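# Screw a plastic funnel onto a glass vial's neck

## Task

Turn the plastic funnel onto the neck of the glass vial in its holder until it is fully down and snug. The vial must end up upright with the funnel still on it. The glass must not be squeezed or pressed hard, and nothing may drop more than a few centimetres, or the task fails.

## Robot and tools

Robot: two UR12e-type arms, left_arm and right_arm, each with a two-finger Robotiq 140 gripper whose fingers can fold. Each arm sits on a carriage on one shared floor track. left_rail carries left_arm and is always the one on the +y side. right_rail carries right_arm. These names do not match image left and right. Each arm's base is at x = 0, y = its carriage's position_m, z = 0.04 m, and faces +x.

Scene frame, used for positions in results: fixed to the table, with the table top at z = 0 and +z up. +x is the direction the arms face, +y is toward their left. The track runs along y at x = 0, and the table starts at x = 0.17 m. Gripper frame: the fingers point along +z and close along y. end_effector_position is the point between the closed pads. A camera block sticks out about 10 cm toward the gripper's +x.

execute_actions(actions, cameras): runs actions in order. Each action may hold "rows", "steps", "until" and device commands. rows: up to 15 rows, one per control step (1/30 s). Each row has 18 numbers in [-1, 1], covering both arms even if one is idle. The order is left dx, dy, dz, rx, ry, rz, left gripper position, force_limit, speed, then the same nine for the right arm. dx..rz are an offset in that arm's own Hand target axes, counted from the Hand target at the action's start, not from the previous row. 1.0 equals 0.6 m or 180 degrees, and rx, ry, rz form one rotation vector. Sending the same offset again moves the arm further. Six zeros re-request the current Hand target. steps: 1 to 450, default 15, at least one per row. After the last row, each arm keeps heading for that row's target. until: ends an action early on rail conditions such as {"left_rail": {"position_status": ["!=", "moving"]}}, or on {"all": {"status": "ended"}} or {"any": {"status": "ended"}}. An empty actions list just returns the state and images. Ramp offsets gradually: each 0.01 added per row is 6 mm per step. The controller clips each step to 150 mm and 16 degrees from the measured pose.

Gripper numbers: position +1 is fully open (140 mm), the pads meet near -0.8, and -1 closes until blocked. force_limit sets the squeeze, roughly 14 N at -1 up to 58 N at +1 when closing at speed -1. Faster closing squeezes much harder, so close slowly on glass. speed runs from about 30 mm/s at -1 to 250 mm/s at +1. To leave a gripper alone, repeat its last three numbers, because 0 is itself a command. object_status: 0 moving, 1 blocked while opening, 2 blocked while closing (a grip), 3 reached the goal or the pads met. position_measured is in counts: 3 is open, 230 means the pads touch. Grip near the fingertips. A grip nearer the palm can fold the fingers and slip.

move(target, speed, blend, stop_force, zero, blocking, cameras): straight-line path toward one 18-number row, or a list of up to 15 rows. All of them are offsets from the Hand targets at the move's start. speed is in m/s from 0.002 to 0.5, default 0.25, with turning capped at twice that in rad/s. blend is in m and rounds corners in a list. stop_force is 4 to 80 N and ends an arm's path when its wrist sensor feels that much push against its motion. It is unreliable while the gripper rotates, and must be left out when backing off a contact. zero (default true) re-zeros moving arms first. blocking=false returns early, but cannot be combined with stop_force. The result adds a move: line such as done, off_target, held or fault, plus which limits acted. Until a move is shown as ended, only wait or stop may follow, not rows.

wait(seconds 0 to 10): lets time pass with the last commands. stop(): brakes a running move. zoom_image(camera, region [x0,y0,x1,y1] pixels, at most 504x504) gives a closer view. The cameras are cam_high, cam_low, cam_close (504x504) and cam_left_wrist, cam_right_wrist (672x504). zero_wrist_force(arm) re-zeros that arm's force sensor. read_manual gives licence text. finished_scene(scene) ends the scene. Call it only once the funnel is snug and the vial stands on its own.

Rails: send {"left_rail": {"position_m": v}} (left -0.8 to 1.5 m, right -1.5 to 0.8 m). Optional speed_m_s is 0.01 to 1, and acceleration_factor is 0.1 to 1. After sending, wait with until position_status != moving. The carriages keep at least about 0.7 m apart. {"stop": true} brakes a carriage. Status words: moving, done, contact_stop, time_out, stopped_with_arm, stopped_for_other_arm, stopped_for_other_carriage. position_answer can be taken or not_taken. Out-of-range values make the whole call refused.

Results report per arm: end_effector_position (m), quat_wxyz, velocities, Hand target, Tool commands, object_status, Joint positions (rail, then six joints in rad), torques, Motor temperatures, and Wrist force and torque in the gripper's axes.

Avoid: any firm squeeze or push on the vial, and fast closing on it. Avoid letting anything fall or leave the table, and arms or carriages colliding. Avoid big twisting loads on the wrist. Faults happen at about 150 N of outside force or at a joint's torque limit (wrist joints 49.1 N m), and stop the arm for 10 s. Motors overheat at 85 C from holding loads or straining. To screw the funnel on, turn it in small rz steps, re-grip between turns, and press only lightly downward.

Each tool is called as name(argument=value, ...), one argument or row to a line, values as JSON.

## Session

execute_actions(
  actions=[],
)

zoom_image(
  camera="cam_right_wrist",
  region=[340, 200, 560, 390],
)

Scene clock: 0.00 s.
left_arm: end_effector_position=(+0.3563, +0.4786, +0.5790) position_measured=3 object_status=3 end_effector_quat_wxyz=(+0.000, +0.000, +1.000, +0.000) | right_arm: end_effector_position=(+0.3563, -0.3214, +0.5790) position_measured=3 object_status=3 end_effector_quat_wxyz=(+0.000, +0.000, +1.000, +0.000)
Joint positions: left_arm=[0.4 -0.28 -2.157 1.821 -1.235 -1.571 -0.281] | right_arm=[-0.4 -0.28 -2.157 1.821 -1.235 -1.571 -0.281]
Joint velocities: within noise
Joint torques (N m): no reading
Motor temperatures (°C): left_arm=[32 34 36 36 38 37] | right_arm=[33 30 34 39 35 38]
Wrist force (N): no reading
Wrist torque (N m): no reading
Wrist force, peak (N): no reading
Hand target: left_arm +0.3563, +0.4786, +0.5790; +0.000, +0.000, +1.000, +0.000 | right_arm +0.3563, -0.3214, +0.5790; +0.000, +0.000, +1.000, +0.000
Tool commands: left_gripper/position=+1.0 left_gripper/force_limit=+1.0 left_gripper/speed=+1.0 right_gripper/position=+1.0 right_gripper/force_limit=+1.0 right_gripper/speed=+1.0
left_rail: position_m=0.400 position_status=done
right_rail: position_m=-0.400 position_status=done

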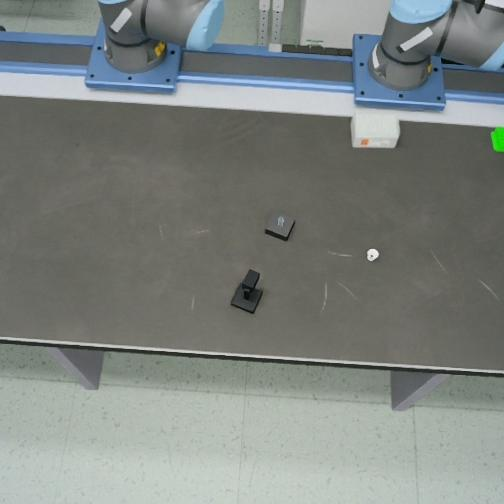

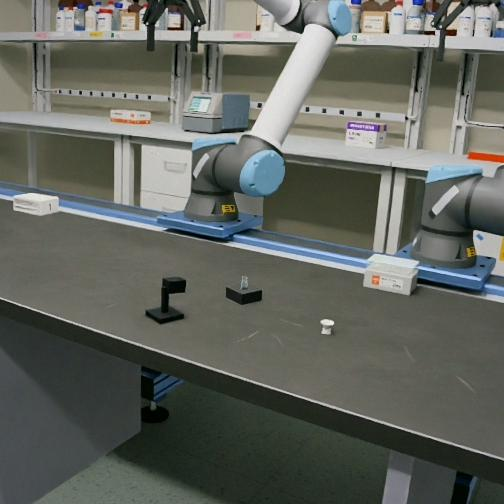

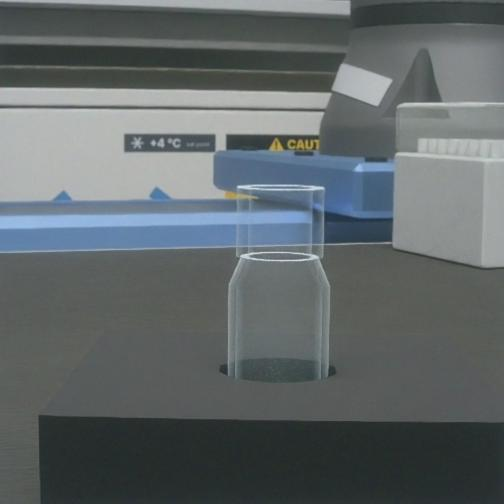

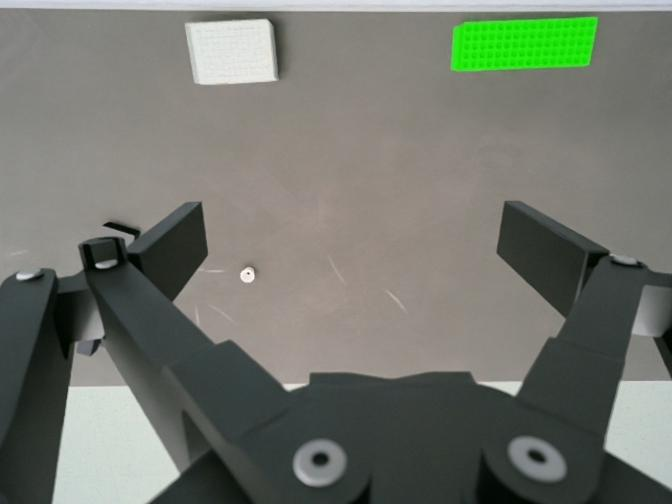

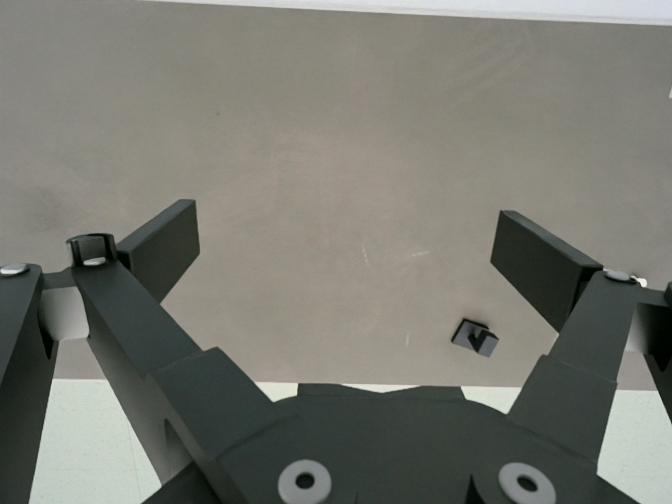

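Scaled by 2.291 from the camera's 672x504 image, which has a finer 960x720 frame.

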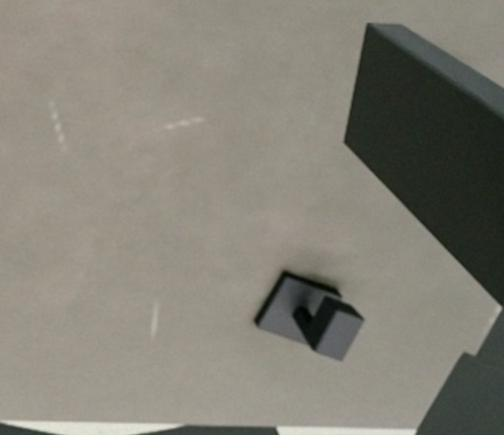

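move(
  target=[-0.482,-0.306,0.74,0,0,0,-0.15,1,1,0,0,0,0,0,0,1,1,1],
  speed=0.5,
  cameras=["cam_left_wrist"],
)

zoom_image(
  camera="cam_left_wrist",
  region=[270, 140, 430, 300],
)

Scene clock: 2.90 s.
left_arm: end_effector_position=(+0.6455, +0.2950, +0.1351) position_measured=148 object_status=3 end_effector_quat_wxyz=(+0.000, +0.000, +1.000, +0.000) | right_arm: end_effector_position=(+0.3563, -0.3214, +0.5790) position_measured=3 object_status=3 end_effector_quat_wxyz=(+0.000, +0.000, +1.000, +0.000)
Joint positions: left_arm=[0.4 -0.431 -1.469 2.138 -2.24 -1.571 -0.431] | right_arm=[-0.4 -0.28 -2.157 1.821 -1.235 -1.571 -0.28]
Joint velocities: within noise
Joint torques (N m): left_arm=[9.85 -32.96 -49.36 -7.47 -3.06 1.71] | right_arm=[-2.87 2.06 -43.08 -4.26 0.35 0]
Motor temperatures (°C): left_arm=[32 34 36 36 38 37] | right_arm=[33 30 34 39 35 38]
Wrist force (N): left_arm=[0.2 1.1 0.0] | right_arm=[0.5 -0.4 -0.4]
Wrist torque (N m): left_arm=[0.27 -0.05 0.04] | right_arm=[-0.07 -0.12 0.01]
Wrist force, peak (N): left_arm=[1.7 1.8 -3.2] | right_arm=[-0.3 0.0 -0.9]
Hand target: left_arm +0.6456, +0.2950, +0.1350; +0.000, +0.000, +1.000, +0.000 | right_arm +0.3563, -0.3214, +0.5790; +0.000, +0.000, +1.000, +0.000
Off the commanded pose: left_arm 0.000 m, 0 deg | right_arm 0.000 m, 0 deg.
left_rail: position_m=0.400 position_status=done
right_rail: position_m=-0.400 position_status=done
move: done
Images, in order (width x height): cam_left_wrist 672x504.

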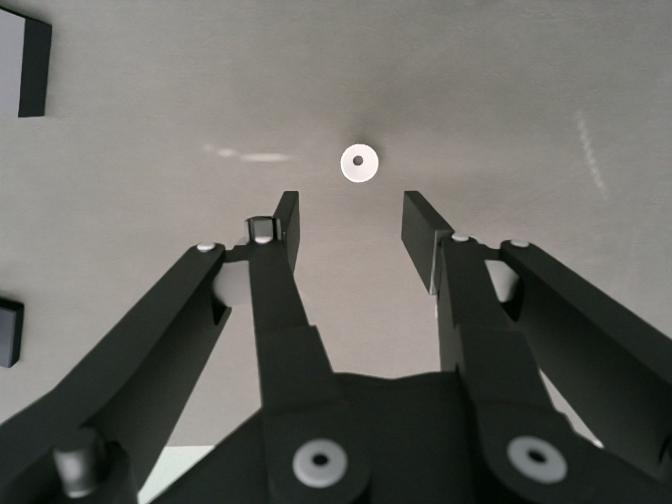

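Scaled by 3.150 from the camera's 672x504 image, which has a finer 960x720 frame.

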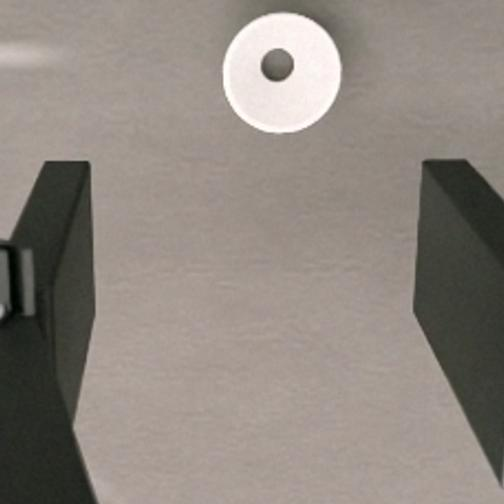

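move(
  target=[0.0267,0.015,0.125,0,0,0,-0.25,1,1,0,0,0,0,0,0,1,1,1],
  speed=0.25,
  cameras=["cam_left_wrist"],
)

zoom_image(
  camera="cam_left_wrist",
  region=[270, 140, 430, 300],
)

Scene clock: 4.70 s.
left_arm: end_effector_position=(+0.6296, +0.3039, +0.0601) position_measured=160 object_status=3 end_effector_quat_wxyz=(+0.000, +0.000, +1.000, +0.000) | right_arm: end_effector_position=(+0.3563, -0.3214, +0.5790) position_measured=3 object_status=3 end_effector_quat_wxyz=(+0.000, +0.000, +1.000, +0.000)
Joint positions: left_arm=[0.4 -0.428 -1.393 2.226 -2.404 -1.571 -0.428] | right_arm=[-0.4 -0.28 -2.157 1.821 -1.235 -1.571 -0.28]
Joint velocities: within noise
Joint torques (N m): left_arm=[9.73 -32.58 -23.45 -8.04 -0.56 2.03] | right_arm=[-3.18 2.83 -41.91 -4.19 0.3 -0.03]
Motor temperatures (°C): left_arm=[32 34 36 36 38 37] | right_arm=[33 30 34 39 35 38]
Wrist force (N): left_arm=[0.0 0.8 -0.2] | right_arm=[0.1 -0.2 -0.1]
Wrist torque (N m): left_arm=[0.20 -0.04 0.02] | right_arm=[-0.04 -0.02 -0.01]
Wrist force, peak (N): left_arm=[-0.7 1.1 -2.3] | right_arm=[0.5 -0.1 -0.7]
Hand target: left_arm +0.6296, +0.3040, +0.0600; +0.000, +0.000, +1.000, +0.000 | right_arm +0.3563, -0.3214, +0.5790; +0.000, +0.000, +1.000, +0.000
Off the commanded pose: left_arm 0.000 m, 0 deg | right_arm 0.000 m, 0 deg.
left_rail: position_m=0.400 position_status=done
right_rail: position_m=-0.400 position_status=done
move: done
Images, in order (width x height): cam_left_wrist 672x504.

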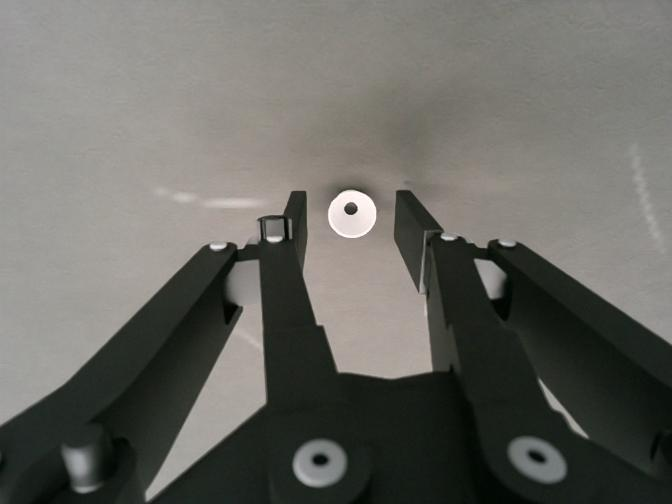

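Scaled by 3.150 from the camera's 672x504 image, which has a finer 960x720 frame.

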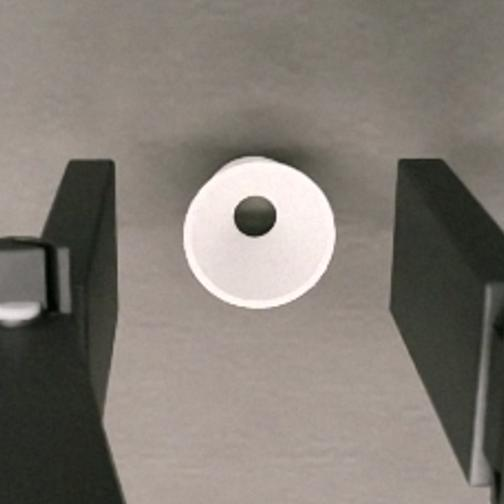

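move(
  target=[
    [0.0005,0.0013,0.0217,0,0,0,-0.25,-0.02,-0.8,0,0,0,0,0,0,1,1,1],
    [0.0005,0.0013,0.0217,0,0,0,-1,-0.02,-0.8,0,0,0,0,0,0,1,1,1],
  ],
  speed=0.15,
  cameras=["cam_left_wrist"],
)

zoom_image(
  camera="cam_left_wrist",
  region=[270, 140, 430, 300],
)

Scene clock: 7.10 s.
left_arm: end_effector_position=(+0.6293, +0.3047, +0.0470) position_measured=194 object_status=0 end_effector_quat_wxyz=(+0.000, +0.000, +1.000, +0.000) | right_arm: end_effector_position=(+0.3563, -0.3214, +0.5790) position_measured=3 object_status=3 end_effector_quat_wxyz=(+0.000, +0.000, +1.000, +0.000)
Joint positions: left_arm=[0.4 -0.427 -1.373 2.235 -2.433 -1.571 -0.427] | right_arm=[-0.4 -0.28 -2.157 1.821 -1.235 -1.571 -0.28]
Joint velocities: within noise
Joint torques (N m): left_arm=[10.67 -32.73 -22.62 -6.7 2.28 1.69] | right_arm=[-2.73 3.73 -41.44 -3.68 0.32 0]
Motor temperatures (°C): left_arm=[32 34 36 36 38 37] | right_arm=[33 30 34 39 35 38]
Wrist force (N): left_arm=[0.2 1.1 -4.5] | right_arm=[0.0 0.1 -0.8]
Wrist torque (N m): left_arm=[0.29 -0.02 0.01] | right_arm=[0.03 -0.01 0.00]
Wrist force, peak (N): left_arm=[0.4 0.9 -4.6] | right_arm=[0.6 0.4 -0.9]
Hand target: left_arm +0.6293, +0.3047, +0.0470; +0.000, +0.000, +1.000, +0.000 | right_arm +0.3563, -0.3214, +0.5790; +0.000, +0.000, +1.000, +0.000
Off the commanded pose: left_arm 0.000 m, 0 deg | right_arm 0.000 m, 0 deg.
left_rail: position_m=0.400 position_status=done
right_rail: position_m=-0.400 position_status=done
move: done
Images, in order (width x height): cam_left_wrist 672x504.

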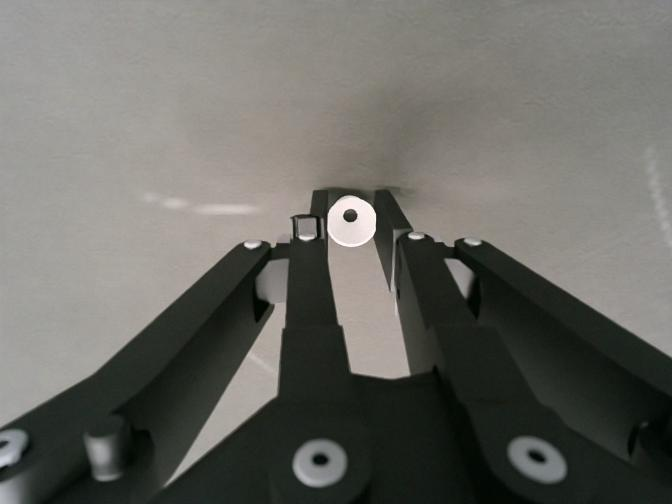

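Scaled by 3.150 from the camera's 672x504 image, which has a finer 960x720 frame.

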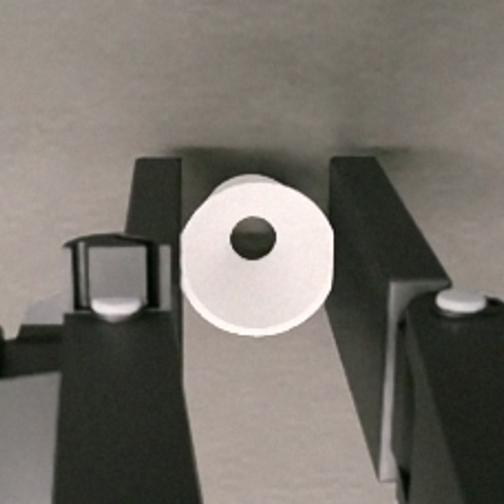

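move(
  target=[
    [0,0,-0.14,0,0,-0.556,-1,-0.02,-0.8,0,0,0,0,0,0,1,1,1],
    [0.05,-0.2,-0.188,0,0,0.889,-1,-0.02,-0.8,0,0,0,0,0,0,1,1,1],
    [0.113,-0.398,-0.188,0,0,0.333,-1,-0.02,-0.8,0,0,0,0,0,0,1,1,1],
  ],
  speed=0.5,
  blend=[0.03,0.03,0],
  cameras=["cam_left_wrist","cam_low"],
)

zoom_image(
  camera="cam_left_wrist",
  region=[270, 140, 430, 300],
)

Scene clock: 14.87 s.
left_arm: end_effector_position=(+0.5615, +0.0659, +0.1598) position_measured=194 object_status=2 end_effector_quat_wxyz=(+0.000, +0.500, +0.866, +0.000) | right_arm: end_effector_position=(+0.3563, -0.3214, +0.5790) position_measured=3 object_status=3 end_effector_quat_wxyz=(+0.000, +0.000, +1.000, +0.000)
Joint positions: left_arm=[0.4 -0.807 -1.499 2.117 -2.189 -1.571 -6.043] | right_arm=[-0.4 -0.28 -2.157 1.821 -1.235 -1.571 -0.28]
Joint velocities: within noise
Joint torques (N m): left_arm=[-8.43 -29.43 -50.03 -3.22 2.72 -2.7] | right_arm=[-3.5 5.49 -40.2 -2.31 0.39 -0.03]
Motor temperatures (°C): left_arm=[32 34 36 36 38 37] | right_arm=[33 29 34 39 35 38]
Wrist force (N): left_arm=[0.2 0.7 -0.4] | right_arm=[0.5 0.3 0.1]
Wrist torque (N m): left_arm=[0.18 -0.07 0.04] | right_arm=[0.09 -0.11 0.00]
Wrist force, peak (N): left_arm=[-0.7 0.4 -5.4] | right_arm=[0.5 0.3 -1.0]
Hand target: left_arm +0.5615, +0.0659, +0.1598; +0.000, +0.500, +0.866, +0.000 | right_arm +0.3563, -0.3214, +0.5790; +0.000, +0.000, +1.000, +0.000
Off the commanded pose: left_arm 0.000 m, 0 deg | right_arm 0.000 m, 0 deg.
left_rail: position_m=0.400 position_status=done
right_rail: position_m=-0.400 position_status=done
move: done
Images, in order (width x height): cam_low 504x504, cam_left_wrist 672x504.

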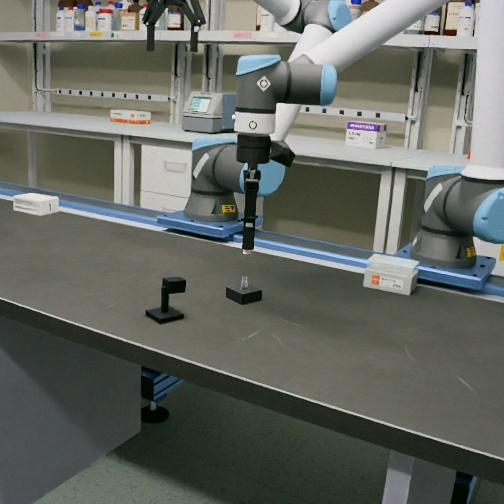

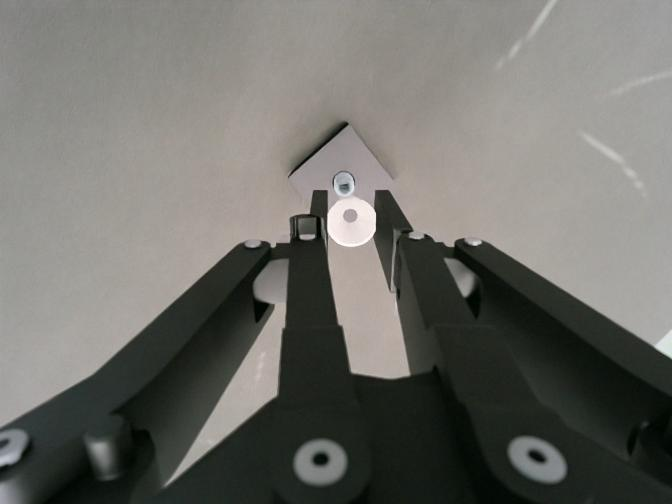

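Scaled by 3.150 from the camera's 672x504 image, which has a finer 960x720 frame.

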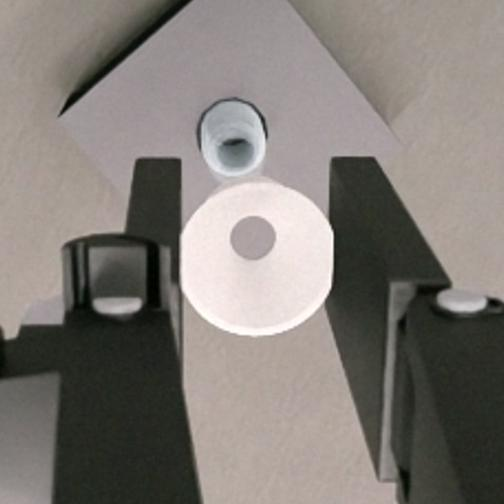

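move(
  target=[-0.0032,-0.003,0.085,0,0,0,-1,-0.02,-0.8,0,0,0,0,0,0,1,1,1],
  speed=0.2,
  cameras=["cam_left_wrist","cam_low","cam_close"],
)

zoom_image(
  camera="cam_left_wrist",
  region=[310, 160, 380, 260],
)

zoom_image(
  camera="cam_low",
  region=[215, 235, 275, 305],
)

Scene clock: 17.40 s.
left_arm: end_effector_position=(+0.5609, +0.0634, +0.1089) position_measured=194 object_status=2 end_effector_quat_wxyz=(+0.000, +0.500, +0.866, +0.000) | right_arm: end_effector_position=(+0.3563, -0.3214, +0.5790) position_measured=3 object_status=3 end_effector_quat_wxyz=(+0.000, +0.000, +1.000, +0.000)
Joint positions: left_arm=[0.4 -0.81 -1.436 2.16 -2.294 -1.571 -6.047] | right_arm=[-0.4 -0.28 -2.157 1.821 -1.235 -1.571 -0.281]
Joint velocities: within noise
Joint torques (N m): left_arm=[-8.26 -32.43 -25.01 -7.4 1.86 -2.72] | right_arm=[-3.88 7.9 -40.32 -1.99 0.29 0.08]
Motor temperatures (°C): left_arm=[32 34 36 36 38 37] | right_arm=[33 29 34 39 35 38]
Wrist force (N): left_arm=[-0.1 0.8 -0.1] | right_arm=[0.2 -0.3 0.0]
Wrist torque (N m): left_arm=[0.18 0.01 0.02] | right_arm=[-0.07 -0.05 -0.01]
Wrist force, peak (N): left_arm=[-0.3 0.7 -2.0] | right_arm=[0.6 -0.2 -1.0]
Hand target: left_arm +0.5609, +0.0634, +0.1088; +0.000, +0.500, +0.866, +0.000 | right_arm +0.3563, -0.3214, +0.5790; +0.000, +0.000, +1.000, +0.000
Off the commanded pose: left_arm 0.000 m, 0 deg | right_arm 0.000 m, 0 deg.
left_rail: position_m=0.400 position_status=done
right_rail: position_m=-0.400 position_status=done
move: done
Images, in order (width x height): cam_low 504x504, cam_close 504x504, cam_left_wrist 672x504.

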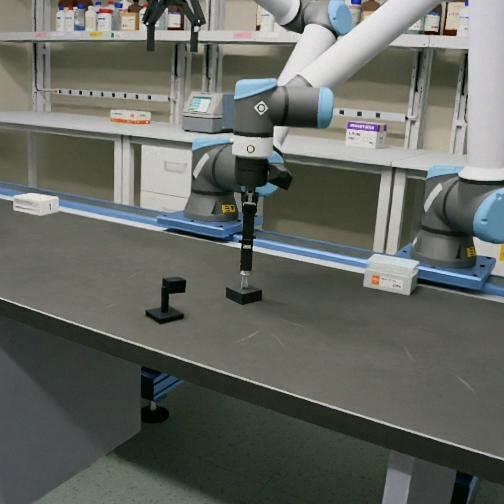

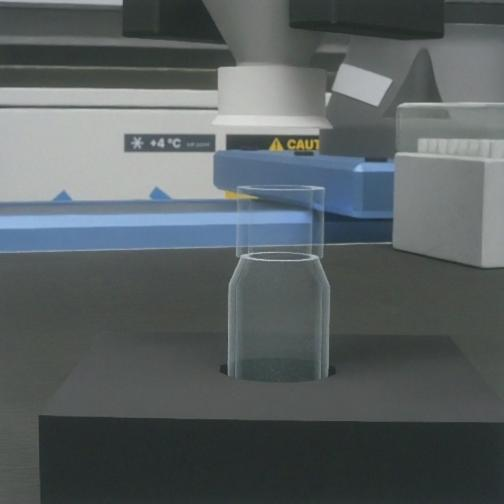

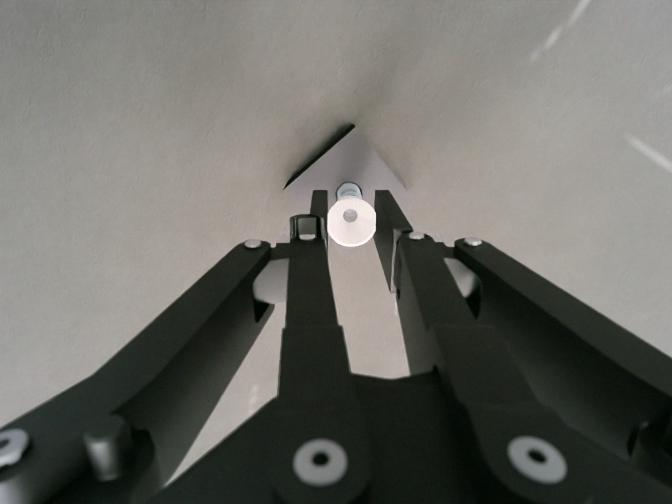

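Scaled by 5.040 from the camera's 672x504 image, which has a finer 960x720 frame.

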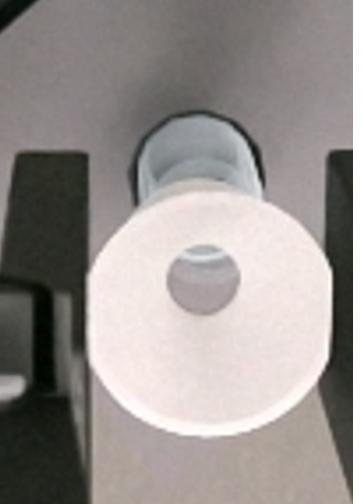

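Scaled by 7.200 from the camera's 504x504 image, which has a finer 720x720 frame.

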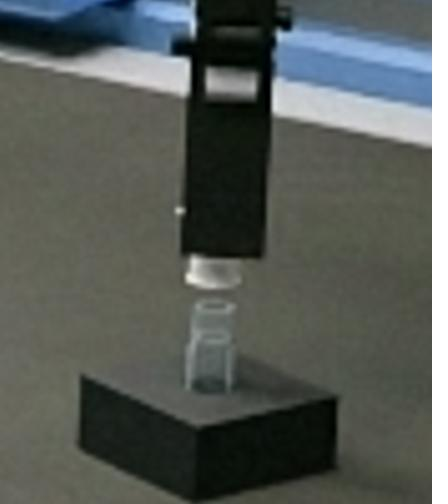

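move(
  target=[0,0.0018,0.024,0,0,0,-1,-0.02,-0.8,0,0,0,0,0,0,1,1,1],
  speed=0.015,
  stop_force=4,
  cameras=["cam_close","cam_left_wrist"],
)

zoom_image(
  camera="cam_left_wrist",
  region=[310, 160, 380, 260],
)

Scene clock: 20.70 s.
left_arm: end_effector_position=(+0.5617, +0.0639, +0.0953) position_measured=194 object_status=2 end_effector_quat_wxyz=(+0.000, +0.500, +0.866, +0.000) | right_arm: end_effector_position=(+0.3563, -0.3214, +0.5790) position_measured=3 object_status=3 end_effector_quat_wxyz=(+0.000, +0.000, +1.000, +0.000)
Joint positions: left_arm=[0.4 -0.808 -1.417 2.169 -2.323 -1.571 -6.046] | right_arm=[-0.4 -0.28 -2.157 1.821 -1.235 -1.571 -0.28]
Joint velocities: within noise
Joint torques (N m): left_arm=[-6.65 -71.03 -42.72 -3.25 1.96 -2.44] | right_arm=[-3.54 7.44 -41.05 -2.03 0.42 -0.07]
Motor temperatures (°C): left_arm=[32 34 35 36 38 37] | right_arm=[33 29 34 39 35 38]
Wrist force (N): left_arm=[-0.3 0.5 -4.7] | right_arm=[0.5 -0.1 -0.2]
Wrist torque (N m): left_arm=[0.21 0.02 0.02] | right_arm=[-0.01 -0.10 0.00]
Wrist force, peak (N): left_arm=[-0.3 0.4 -6.8] | right_arm=[0.7 -0.1 -0.7]
Hand target: left_arm +0.5617, +0.0639, +0.0953; +0.000, +0.500, +0.866, +0.000 (not the last commanded pose) | right_arm +0.3563, -0.3214, +0.5790; +0.000, +0.000, +1.000, +0.000
Off the commanded pose: left_arm 0.001 m, 0 deg | right_arm 0.000 m, 0 deg.
left_rail: position_m=0.400 position_status=done
right_rail: position_m=-0.400 position_status=done
move: contact (left_arm)
Images, in order (width x height): cam_close 504x504, cam_left_wrist 672x504.

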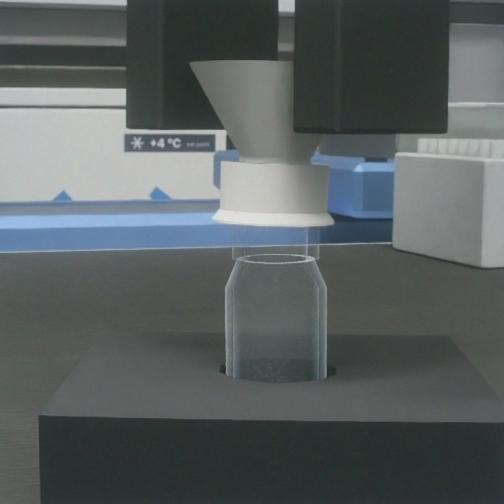

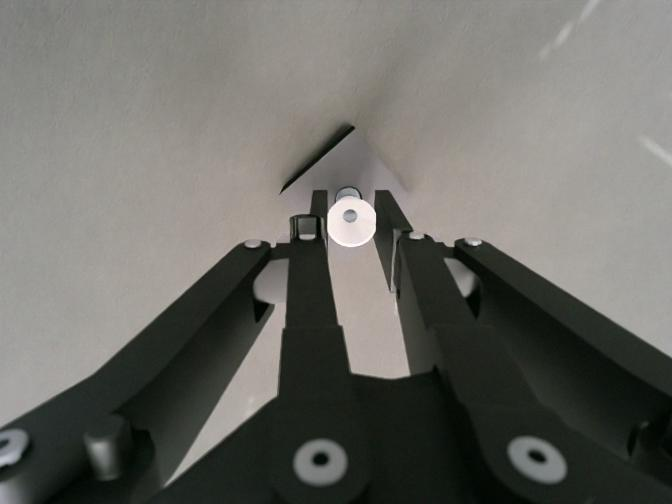

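Scaled by 5.040 from the camera's 672x504 image, which has a finer 960x720 frame.

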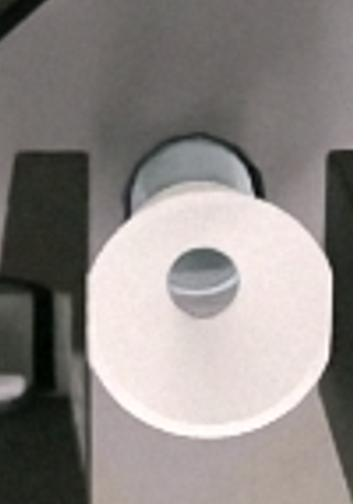

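move(
  target=[
    [0,0,0.0016,0,0,0.944,-1,-0.02,-0.8,0,0,0,0,0,0,1,1,1],
    [0,0,0.0032,0,0,-0.111,-1,-0.02,-0.8,0,0,0,0,0,0,1,1,1],
  ],
  speed=0.5,
  cameras=["cam_close"],
)

move(
  target=[
    [0,0,0.0016,0,0,0.944,-1,-0.02,-0.8,0,0,0,0,0,0,1,1,1],
    [0,0,0.0032,0,0,-0.08,-1,-0.02,-0.8,0,0,0,0,0,0,1,1,1],
  ],
  speed=0.5,
  cameras=["cam_close"],
)

zoom_image(
  camera="cam_close",
  region=[200, 220, 350, 390],
)

Scene clock: 28.97 s.
left_arm: end_effector_position=(+0.5617, +0.0639, +0.0933) position_measured=194 object_status=2 end_effector_quat_wxyz=(+0.000, +0.342, +0.940, +0.000) | right_arm: end_effector_position=(+0.3563, -0.3214, +0.5790) position_measured=3 object_status=3 end_effector_quat_wxyz=(+0.000, +0.000, +1.000, +0.000)
Joint positions: left_arm=[0.4 -0.809 -1.415 2.171 -2.327 -1.571 -0.111] | right_arm=[-0.4 -0.28 -2.157 1.821 -1.235 -1.571 -0.28]
Joint velocities: within noise
Joint torques (N m): left_arm=[9.56 -30.63 -42.66 -2.23 -3.05 1.22] | right_arm=[-3.44 7.46 -41.58 -2.08 0.41 -0.02]
Motor temperatures (°C): left_arm=[32 34 35 36 38 37] | right_arm=[33 29 34 39 35 38]
Wrist force (N): left_arm=[0.0 0.7 -5.6] | right_arm=[0.1 -0.1 -0.5]
Wrist torque (N m): left_arm=[0.28 -0.03 0.01] | right_arm=[-0.01 -0.02 0.00]
Wrist force, peak (N): left_arm=[-0.3 -0.3 -8.6] | right_arm=[0.6 -0.7 -0.6]
Hand target: left_arm +0.5617, +0.0639, +0.0933; +0.000, +0.342, +0.940, +0.000 | right_arm +0.3563, -0.3214, +0.5790; +0.000, +0.000, +1.000, +0.000
Off the commanded pose: left_arm 0.000 m, 0 deg | right_arm 0.000 m, 0 deg.
left_rail: position_m=0.400 position_status=done
right_rail: position_m=-0.400 position_status=done
move: done
Images, in order (width x height): cam_close 504x504.

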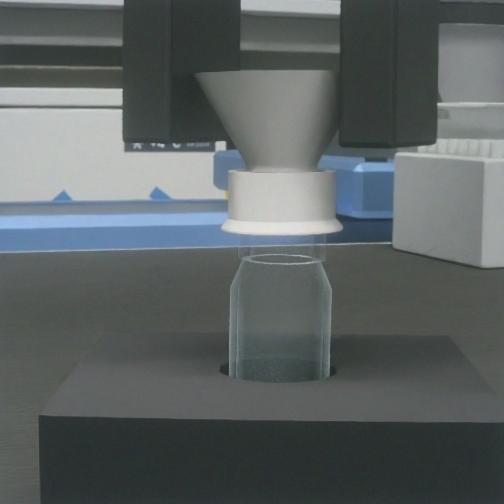

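Scene clock: 36.40 s.
left_arm: end_effector_position=(+0.5617, +0.0639, +0.0914) position_measured=194 object_status=2 end_effector_quat_wxyz=(+0.000, +0.221, +0.975, +0.000) | right_arm: end_effector_position=(+0.3563, -0.3214, +0.5790) position_measured=3 object_status=3 end_effector_quat_wxyz=(+0.000, +0.000, +1.000, +0.000)
Joint positions: left_arm=[0.4 -0.809 -1.412 2.172 -2.331 -1.571 5.921] | right_arm=[-0.4 -0.28 -2.157 1.821 -1.235 -1.571 -0.28]
Joint velocities: within noise
Joint torques (N m): left_arm=[9.79 -33.39 -44.51 -2.35 -3.4 2.45] | right_arm=[-3.73 7.83 -42.97 -1.91 0.43 -0.02]
Motor temperatures (°C): left_arm=[32 34 35 36 38 37] | right_arm=[33 29 34 39 35 38]
Wrist force (N): left_arm=[-0.5 0.1 -3.4] | right_arm=[0.1 0.1 0.1]
Wrist torque (N m): left_arm=[0.24 0.07 0.01] | right_arm=[0.02 -0.02 0.00]
Wrist force, peak (N): left_arm=[0.1 1.2 -6.7] | right_arm=[0.3 -0.2 -1.0]
Hand target: left_arm +0.5617, +0.0639, +0.0914; +0.000, +0.221, +0.975, +0.000 | right_arm +0.3563, -0.3214, +0.5790; +0.000, +0.000, +1.000, +0.000
Off the commanded pose: left_arm 0.000 m, 0 deg | right_arm 0.000 m, 0 deg.
left_rail: position_m=0.400 position_status=done
right_rail: position_m=-0.400 position_status=done
move: done
Images, in order (width x height): cam_close 504x504.

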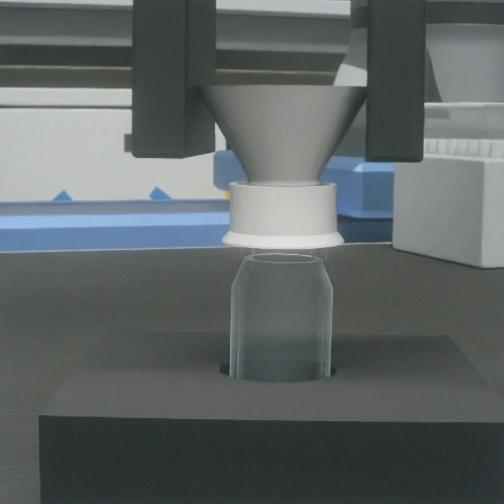

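Scaled by 2.965 from the camera's 504x504 image, which has a finer 720x720 frame.

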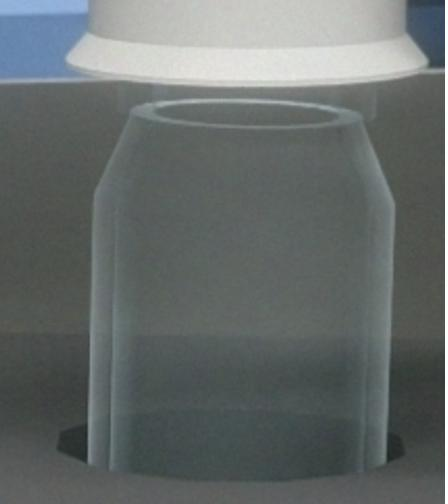

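move(
  target=[
    [0,0,0,0,0,0,-0.35,-0.01,-0.5,0,0,0,0,0,0,1,1,1],
    [0,0,0,0,0,-0.9,-0.35,-0.01,-0.5,0,0,0,0,0,0,1,1,1],
    [0,0,0,0,0,0.15,-0.35,-0.01,-0.5,0,0,0,0,0,0,1,1,1],
    [0,0,0,0,0,0.15,-1,-0.01,-0.5,0,0,0,0,0,0,1,1,1],
  ],
  speed=0.5,
  cameras=["cam_close"],
)

move(
  target=[
    [0,0,0.0015,0,0,0.9,-1,-0.01,-0.5,0,0,0,0,0,0,1,1,1],
    [0,0,0.0038,0,0,-0.14,-1,-0.01,-0.5,0,0,0,0,0,0,1,1,1],
  ],
  speed=0.5,
  cameras=["cam_close"],
)

zoom_image(
  camera="cam_close",
  region=[200, 220, 350, 390],
)

Scene clock: 45.30 s.
left_arm: end_effector_position=(+0.5617, +0.0639, +0.0914) position_measured=196 object_status=2 end_effector_quat_wxyz=(+0.000, +0.443, +0.897, +0.000) | right_arm: end_effector_position=(+0.3563, -0.3214, +0.5790) position_measured=3 object_status=3 end_effector_quat_wxyz=(+0.000, +0.000, +1.000, +0.000)
Joint positions: left_arm=[0.4 -0.809 -1.412 2.172 -2.331 -1.571 0.109] | right_arm=[-0.4 -0.28 -2.157 1.821 -1.235 -1.571 -0.28]
Joint velocities: within noise
Joint torques (N m): left_arm=[-6.73 -72.32 -26.21 -3.22 2.53 -2.59] | right_arm=[-3.4 5.96 -44.83 -2.01 0.7 -0.34]
Motor temperatures (°C): left_arm=[32 34 35 36 38 37] | right_arm=[33 29 34 39 35 38]
Wrist force (N): left_arm=[-0.1 0.8 -1.4] | right_arm=[0.1 0.0 -0.2]
Wrist torque (N m): left_arm=[0.19 0.01 0.01] | right_arm=[-0.01 -0.02 0.00]
Wrist force, peak (N): left_arm=[-0.4 0.5 -3.6] | right_arm=[0.7 0.2 -0.7]
Hand target: left_arm +0.5617, +0.0639, +0.0914; +0.000, +0.443, +0.897, +0.000 | right_arm +0.3563, -0.3214, +0.5790; +0.000, +0.000, +1.000, +0.000
Off the commanded pose: left_arm 0.000 m, 0 deg | right_arm 0.000 m, 0 deg.
left_rail: position_m=0.400 position_status=done
right_rail: position_m=-0.400 position_status=done
move: done
Images, in order (width x height): cam_close 504x504.

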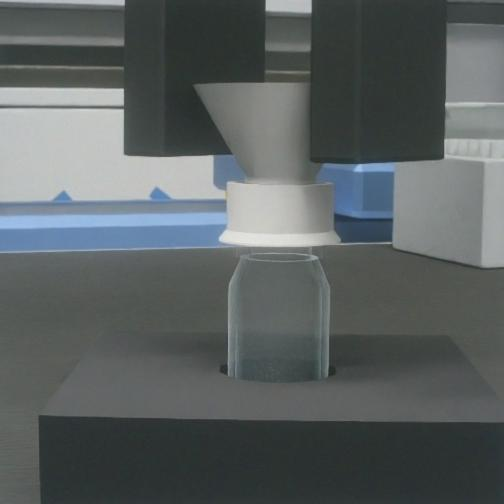

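Scene clock: 52.57 s.
left_arm: end_effector_position=(+0.5617, +0.0639, +0.0891) position_measured=196 object_status=2 end_effector_quat_wxyz=(+0.000, +0.236, +0.972, +0.000) | right_arm: end_effector_position=(+0.3563, -0.3214, +0.5790) position_measured=3 object_status=3 end_effector_quat_wxyz=(+0.000, +0.000, +1.000, +0.000)
Joint positions: left_arm=[0.4 -0.809 -1.409 2.174 -2.336 -1.571 5.952] | right_arm=[-0.4 -0.28 -2.157 1.821 -1.235 -1.571 -0.281]
Joint velocities: within noise
Joint torques (N m): left_arm=[7.44 -27.11 -41.07 -1.47 -3.54 1.83] | right_arm=[-4.1 7.55 -46 -1.99 0.64 -0.15]
Motor temperatures (°C): left_arm=[32 34 35 36 38 37] | right_arm=[33 29 34 39 35 38]
Wrist force (N): left_arm=[0.1 1.9 -11.6] | right_arm=[0.2 0.7 -0.2]
Wrist torque (N m): left_arm=[0.18 -0.05 -0.08] | right_arm=[0.15 -0.04 0.00]
Wrist force, peak (N): left_arm=[-0.2 1.7 -13.6] | right_arm=[0.8 0.8 -0.1]
Hand target: left_arm +0.5617, +0.0639, +0.0891; +0.000, +0.236, +0.972, +0.000 | right_arm +0.3563, -0.3214, +0.5790; +0.000, +0.000, +1.000, +0.000
Off the commanded pose: left_arm 0.000 m, 0 deg | right_arm 0.000 m, 0 deg.
left_rail: position_m=0.400 position_status=done
right_rail: position_m=-0.400 position_status=done
move: done
Images, in order (width x height): cam_close 504x504.

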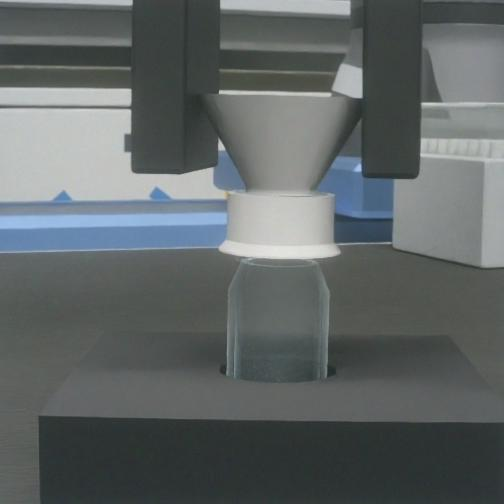

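Scaled by 2.965 from the camera's 504x504 image, which has a finer 720x720 frame.

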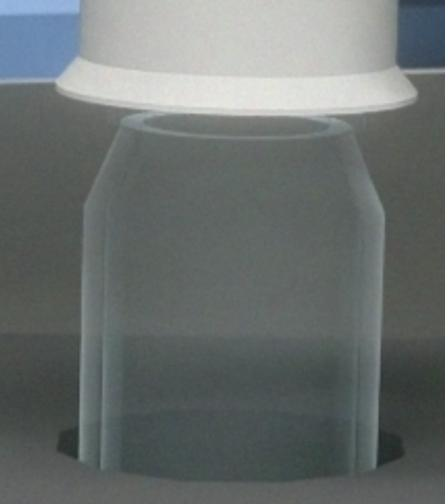

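move(
  target=[
    [0,0,-0.0025,0,0,0,-1,-0.01,-0.5,0,0,0,0,0,0,1,1,1],
    [0,0,-0.0025,0,0,0,-0.2,-0.01,-0.7,0,0,0,0,0,0,1,1,1],
    [0,0,-0.12,0,0,0,-0.2,-0.01,-0.7,0,0,0,0,0,0,1,1,1],
  ],
  speed=0.25,
  cameras=["cam_close"],
)

Scene clock: 56.83 s.
left_arm: end_effector_position=(+0.5617, +0.0639, +0.1611) position_measured=154 object_status=3 end_effector_quat_wxyz=(+0.000, +0.236, +0.972, +0.000) | right_arm: end_effector_position=(+0.3563, -0.3214, +0.5790) position_measured=3 object_status=3 end_effector_quat_wxyz=(+0.000, +0.000, +1.000, +0.000)
Joint positions: left_arm=[0.4 -0.808 -1.498 2.114 -2.187 -1.571 5.952] | right_arm=[-0.4 -0.28 -2.157 1.821 -1.235 -1.571 -0.28]
Joint velocities: within noise
Joint torques (N m): left_arm=[-7.24 -69.29 -50.15 -3.13 -2.24 -2.51] | right_arm=[-5.14 6.85 -46.48 -2.23 0.47 -0.43]
Motor temperatures (°C): left_arm=[32 34 35 36 38 37] | right_arm=[33 29 34 39 35 38]
Wrist force (N): left_arm=[0.0 0.9 -0.1] | right_arm=[0.2 -0.1 -0.4]
Wrist torque (N m): left_arm=[0.22 0.01 0.03] | right_arm=[-0.01 -0.04 0.00]
Wrist force, peak (N): left_arm=[0.0 1.7 -11.9] | right_arm=[0.0 0.0 -0.9]
Hand target: left_arm +0.5617, +0.0639, +0.1611; +0.000, +0.236, +0.972, +0.000 | right_arm +0.3563, -0.3214, +0.5790; +0.000, +0.000, +1.000, +0.000
Off the commanded pose: left_arm 0.000 m, 0 deg | right_arm 0.000 m, 0 deg.
left_rail: position_m=0.400 position_status=done
right_rail: position_m=-0.400 position_status=done
move: done
Images, in order (width x height): cam_close 504x504.

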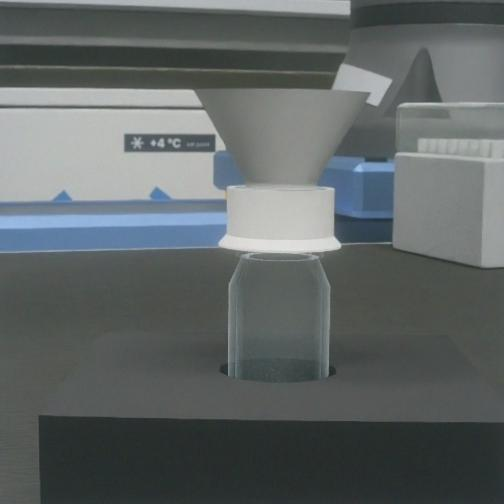

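zoom_image(
  camera="cam_close",
  region=[200, 220, 350, 390],
)

Scaled by 2.965 from the camera's 504x504 image, which has a finer 720x720 frame.

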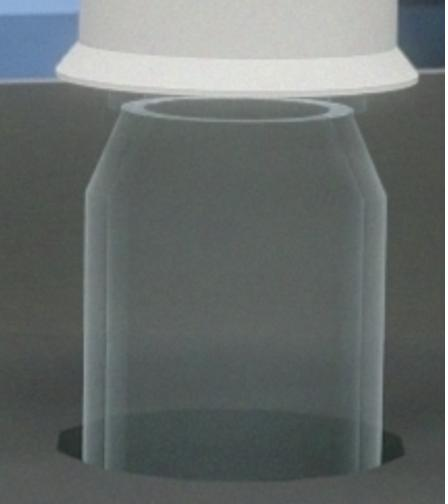

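finished_scene(
  scene=2,
)

The scene is finished: the task was done.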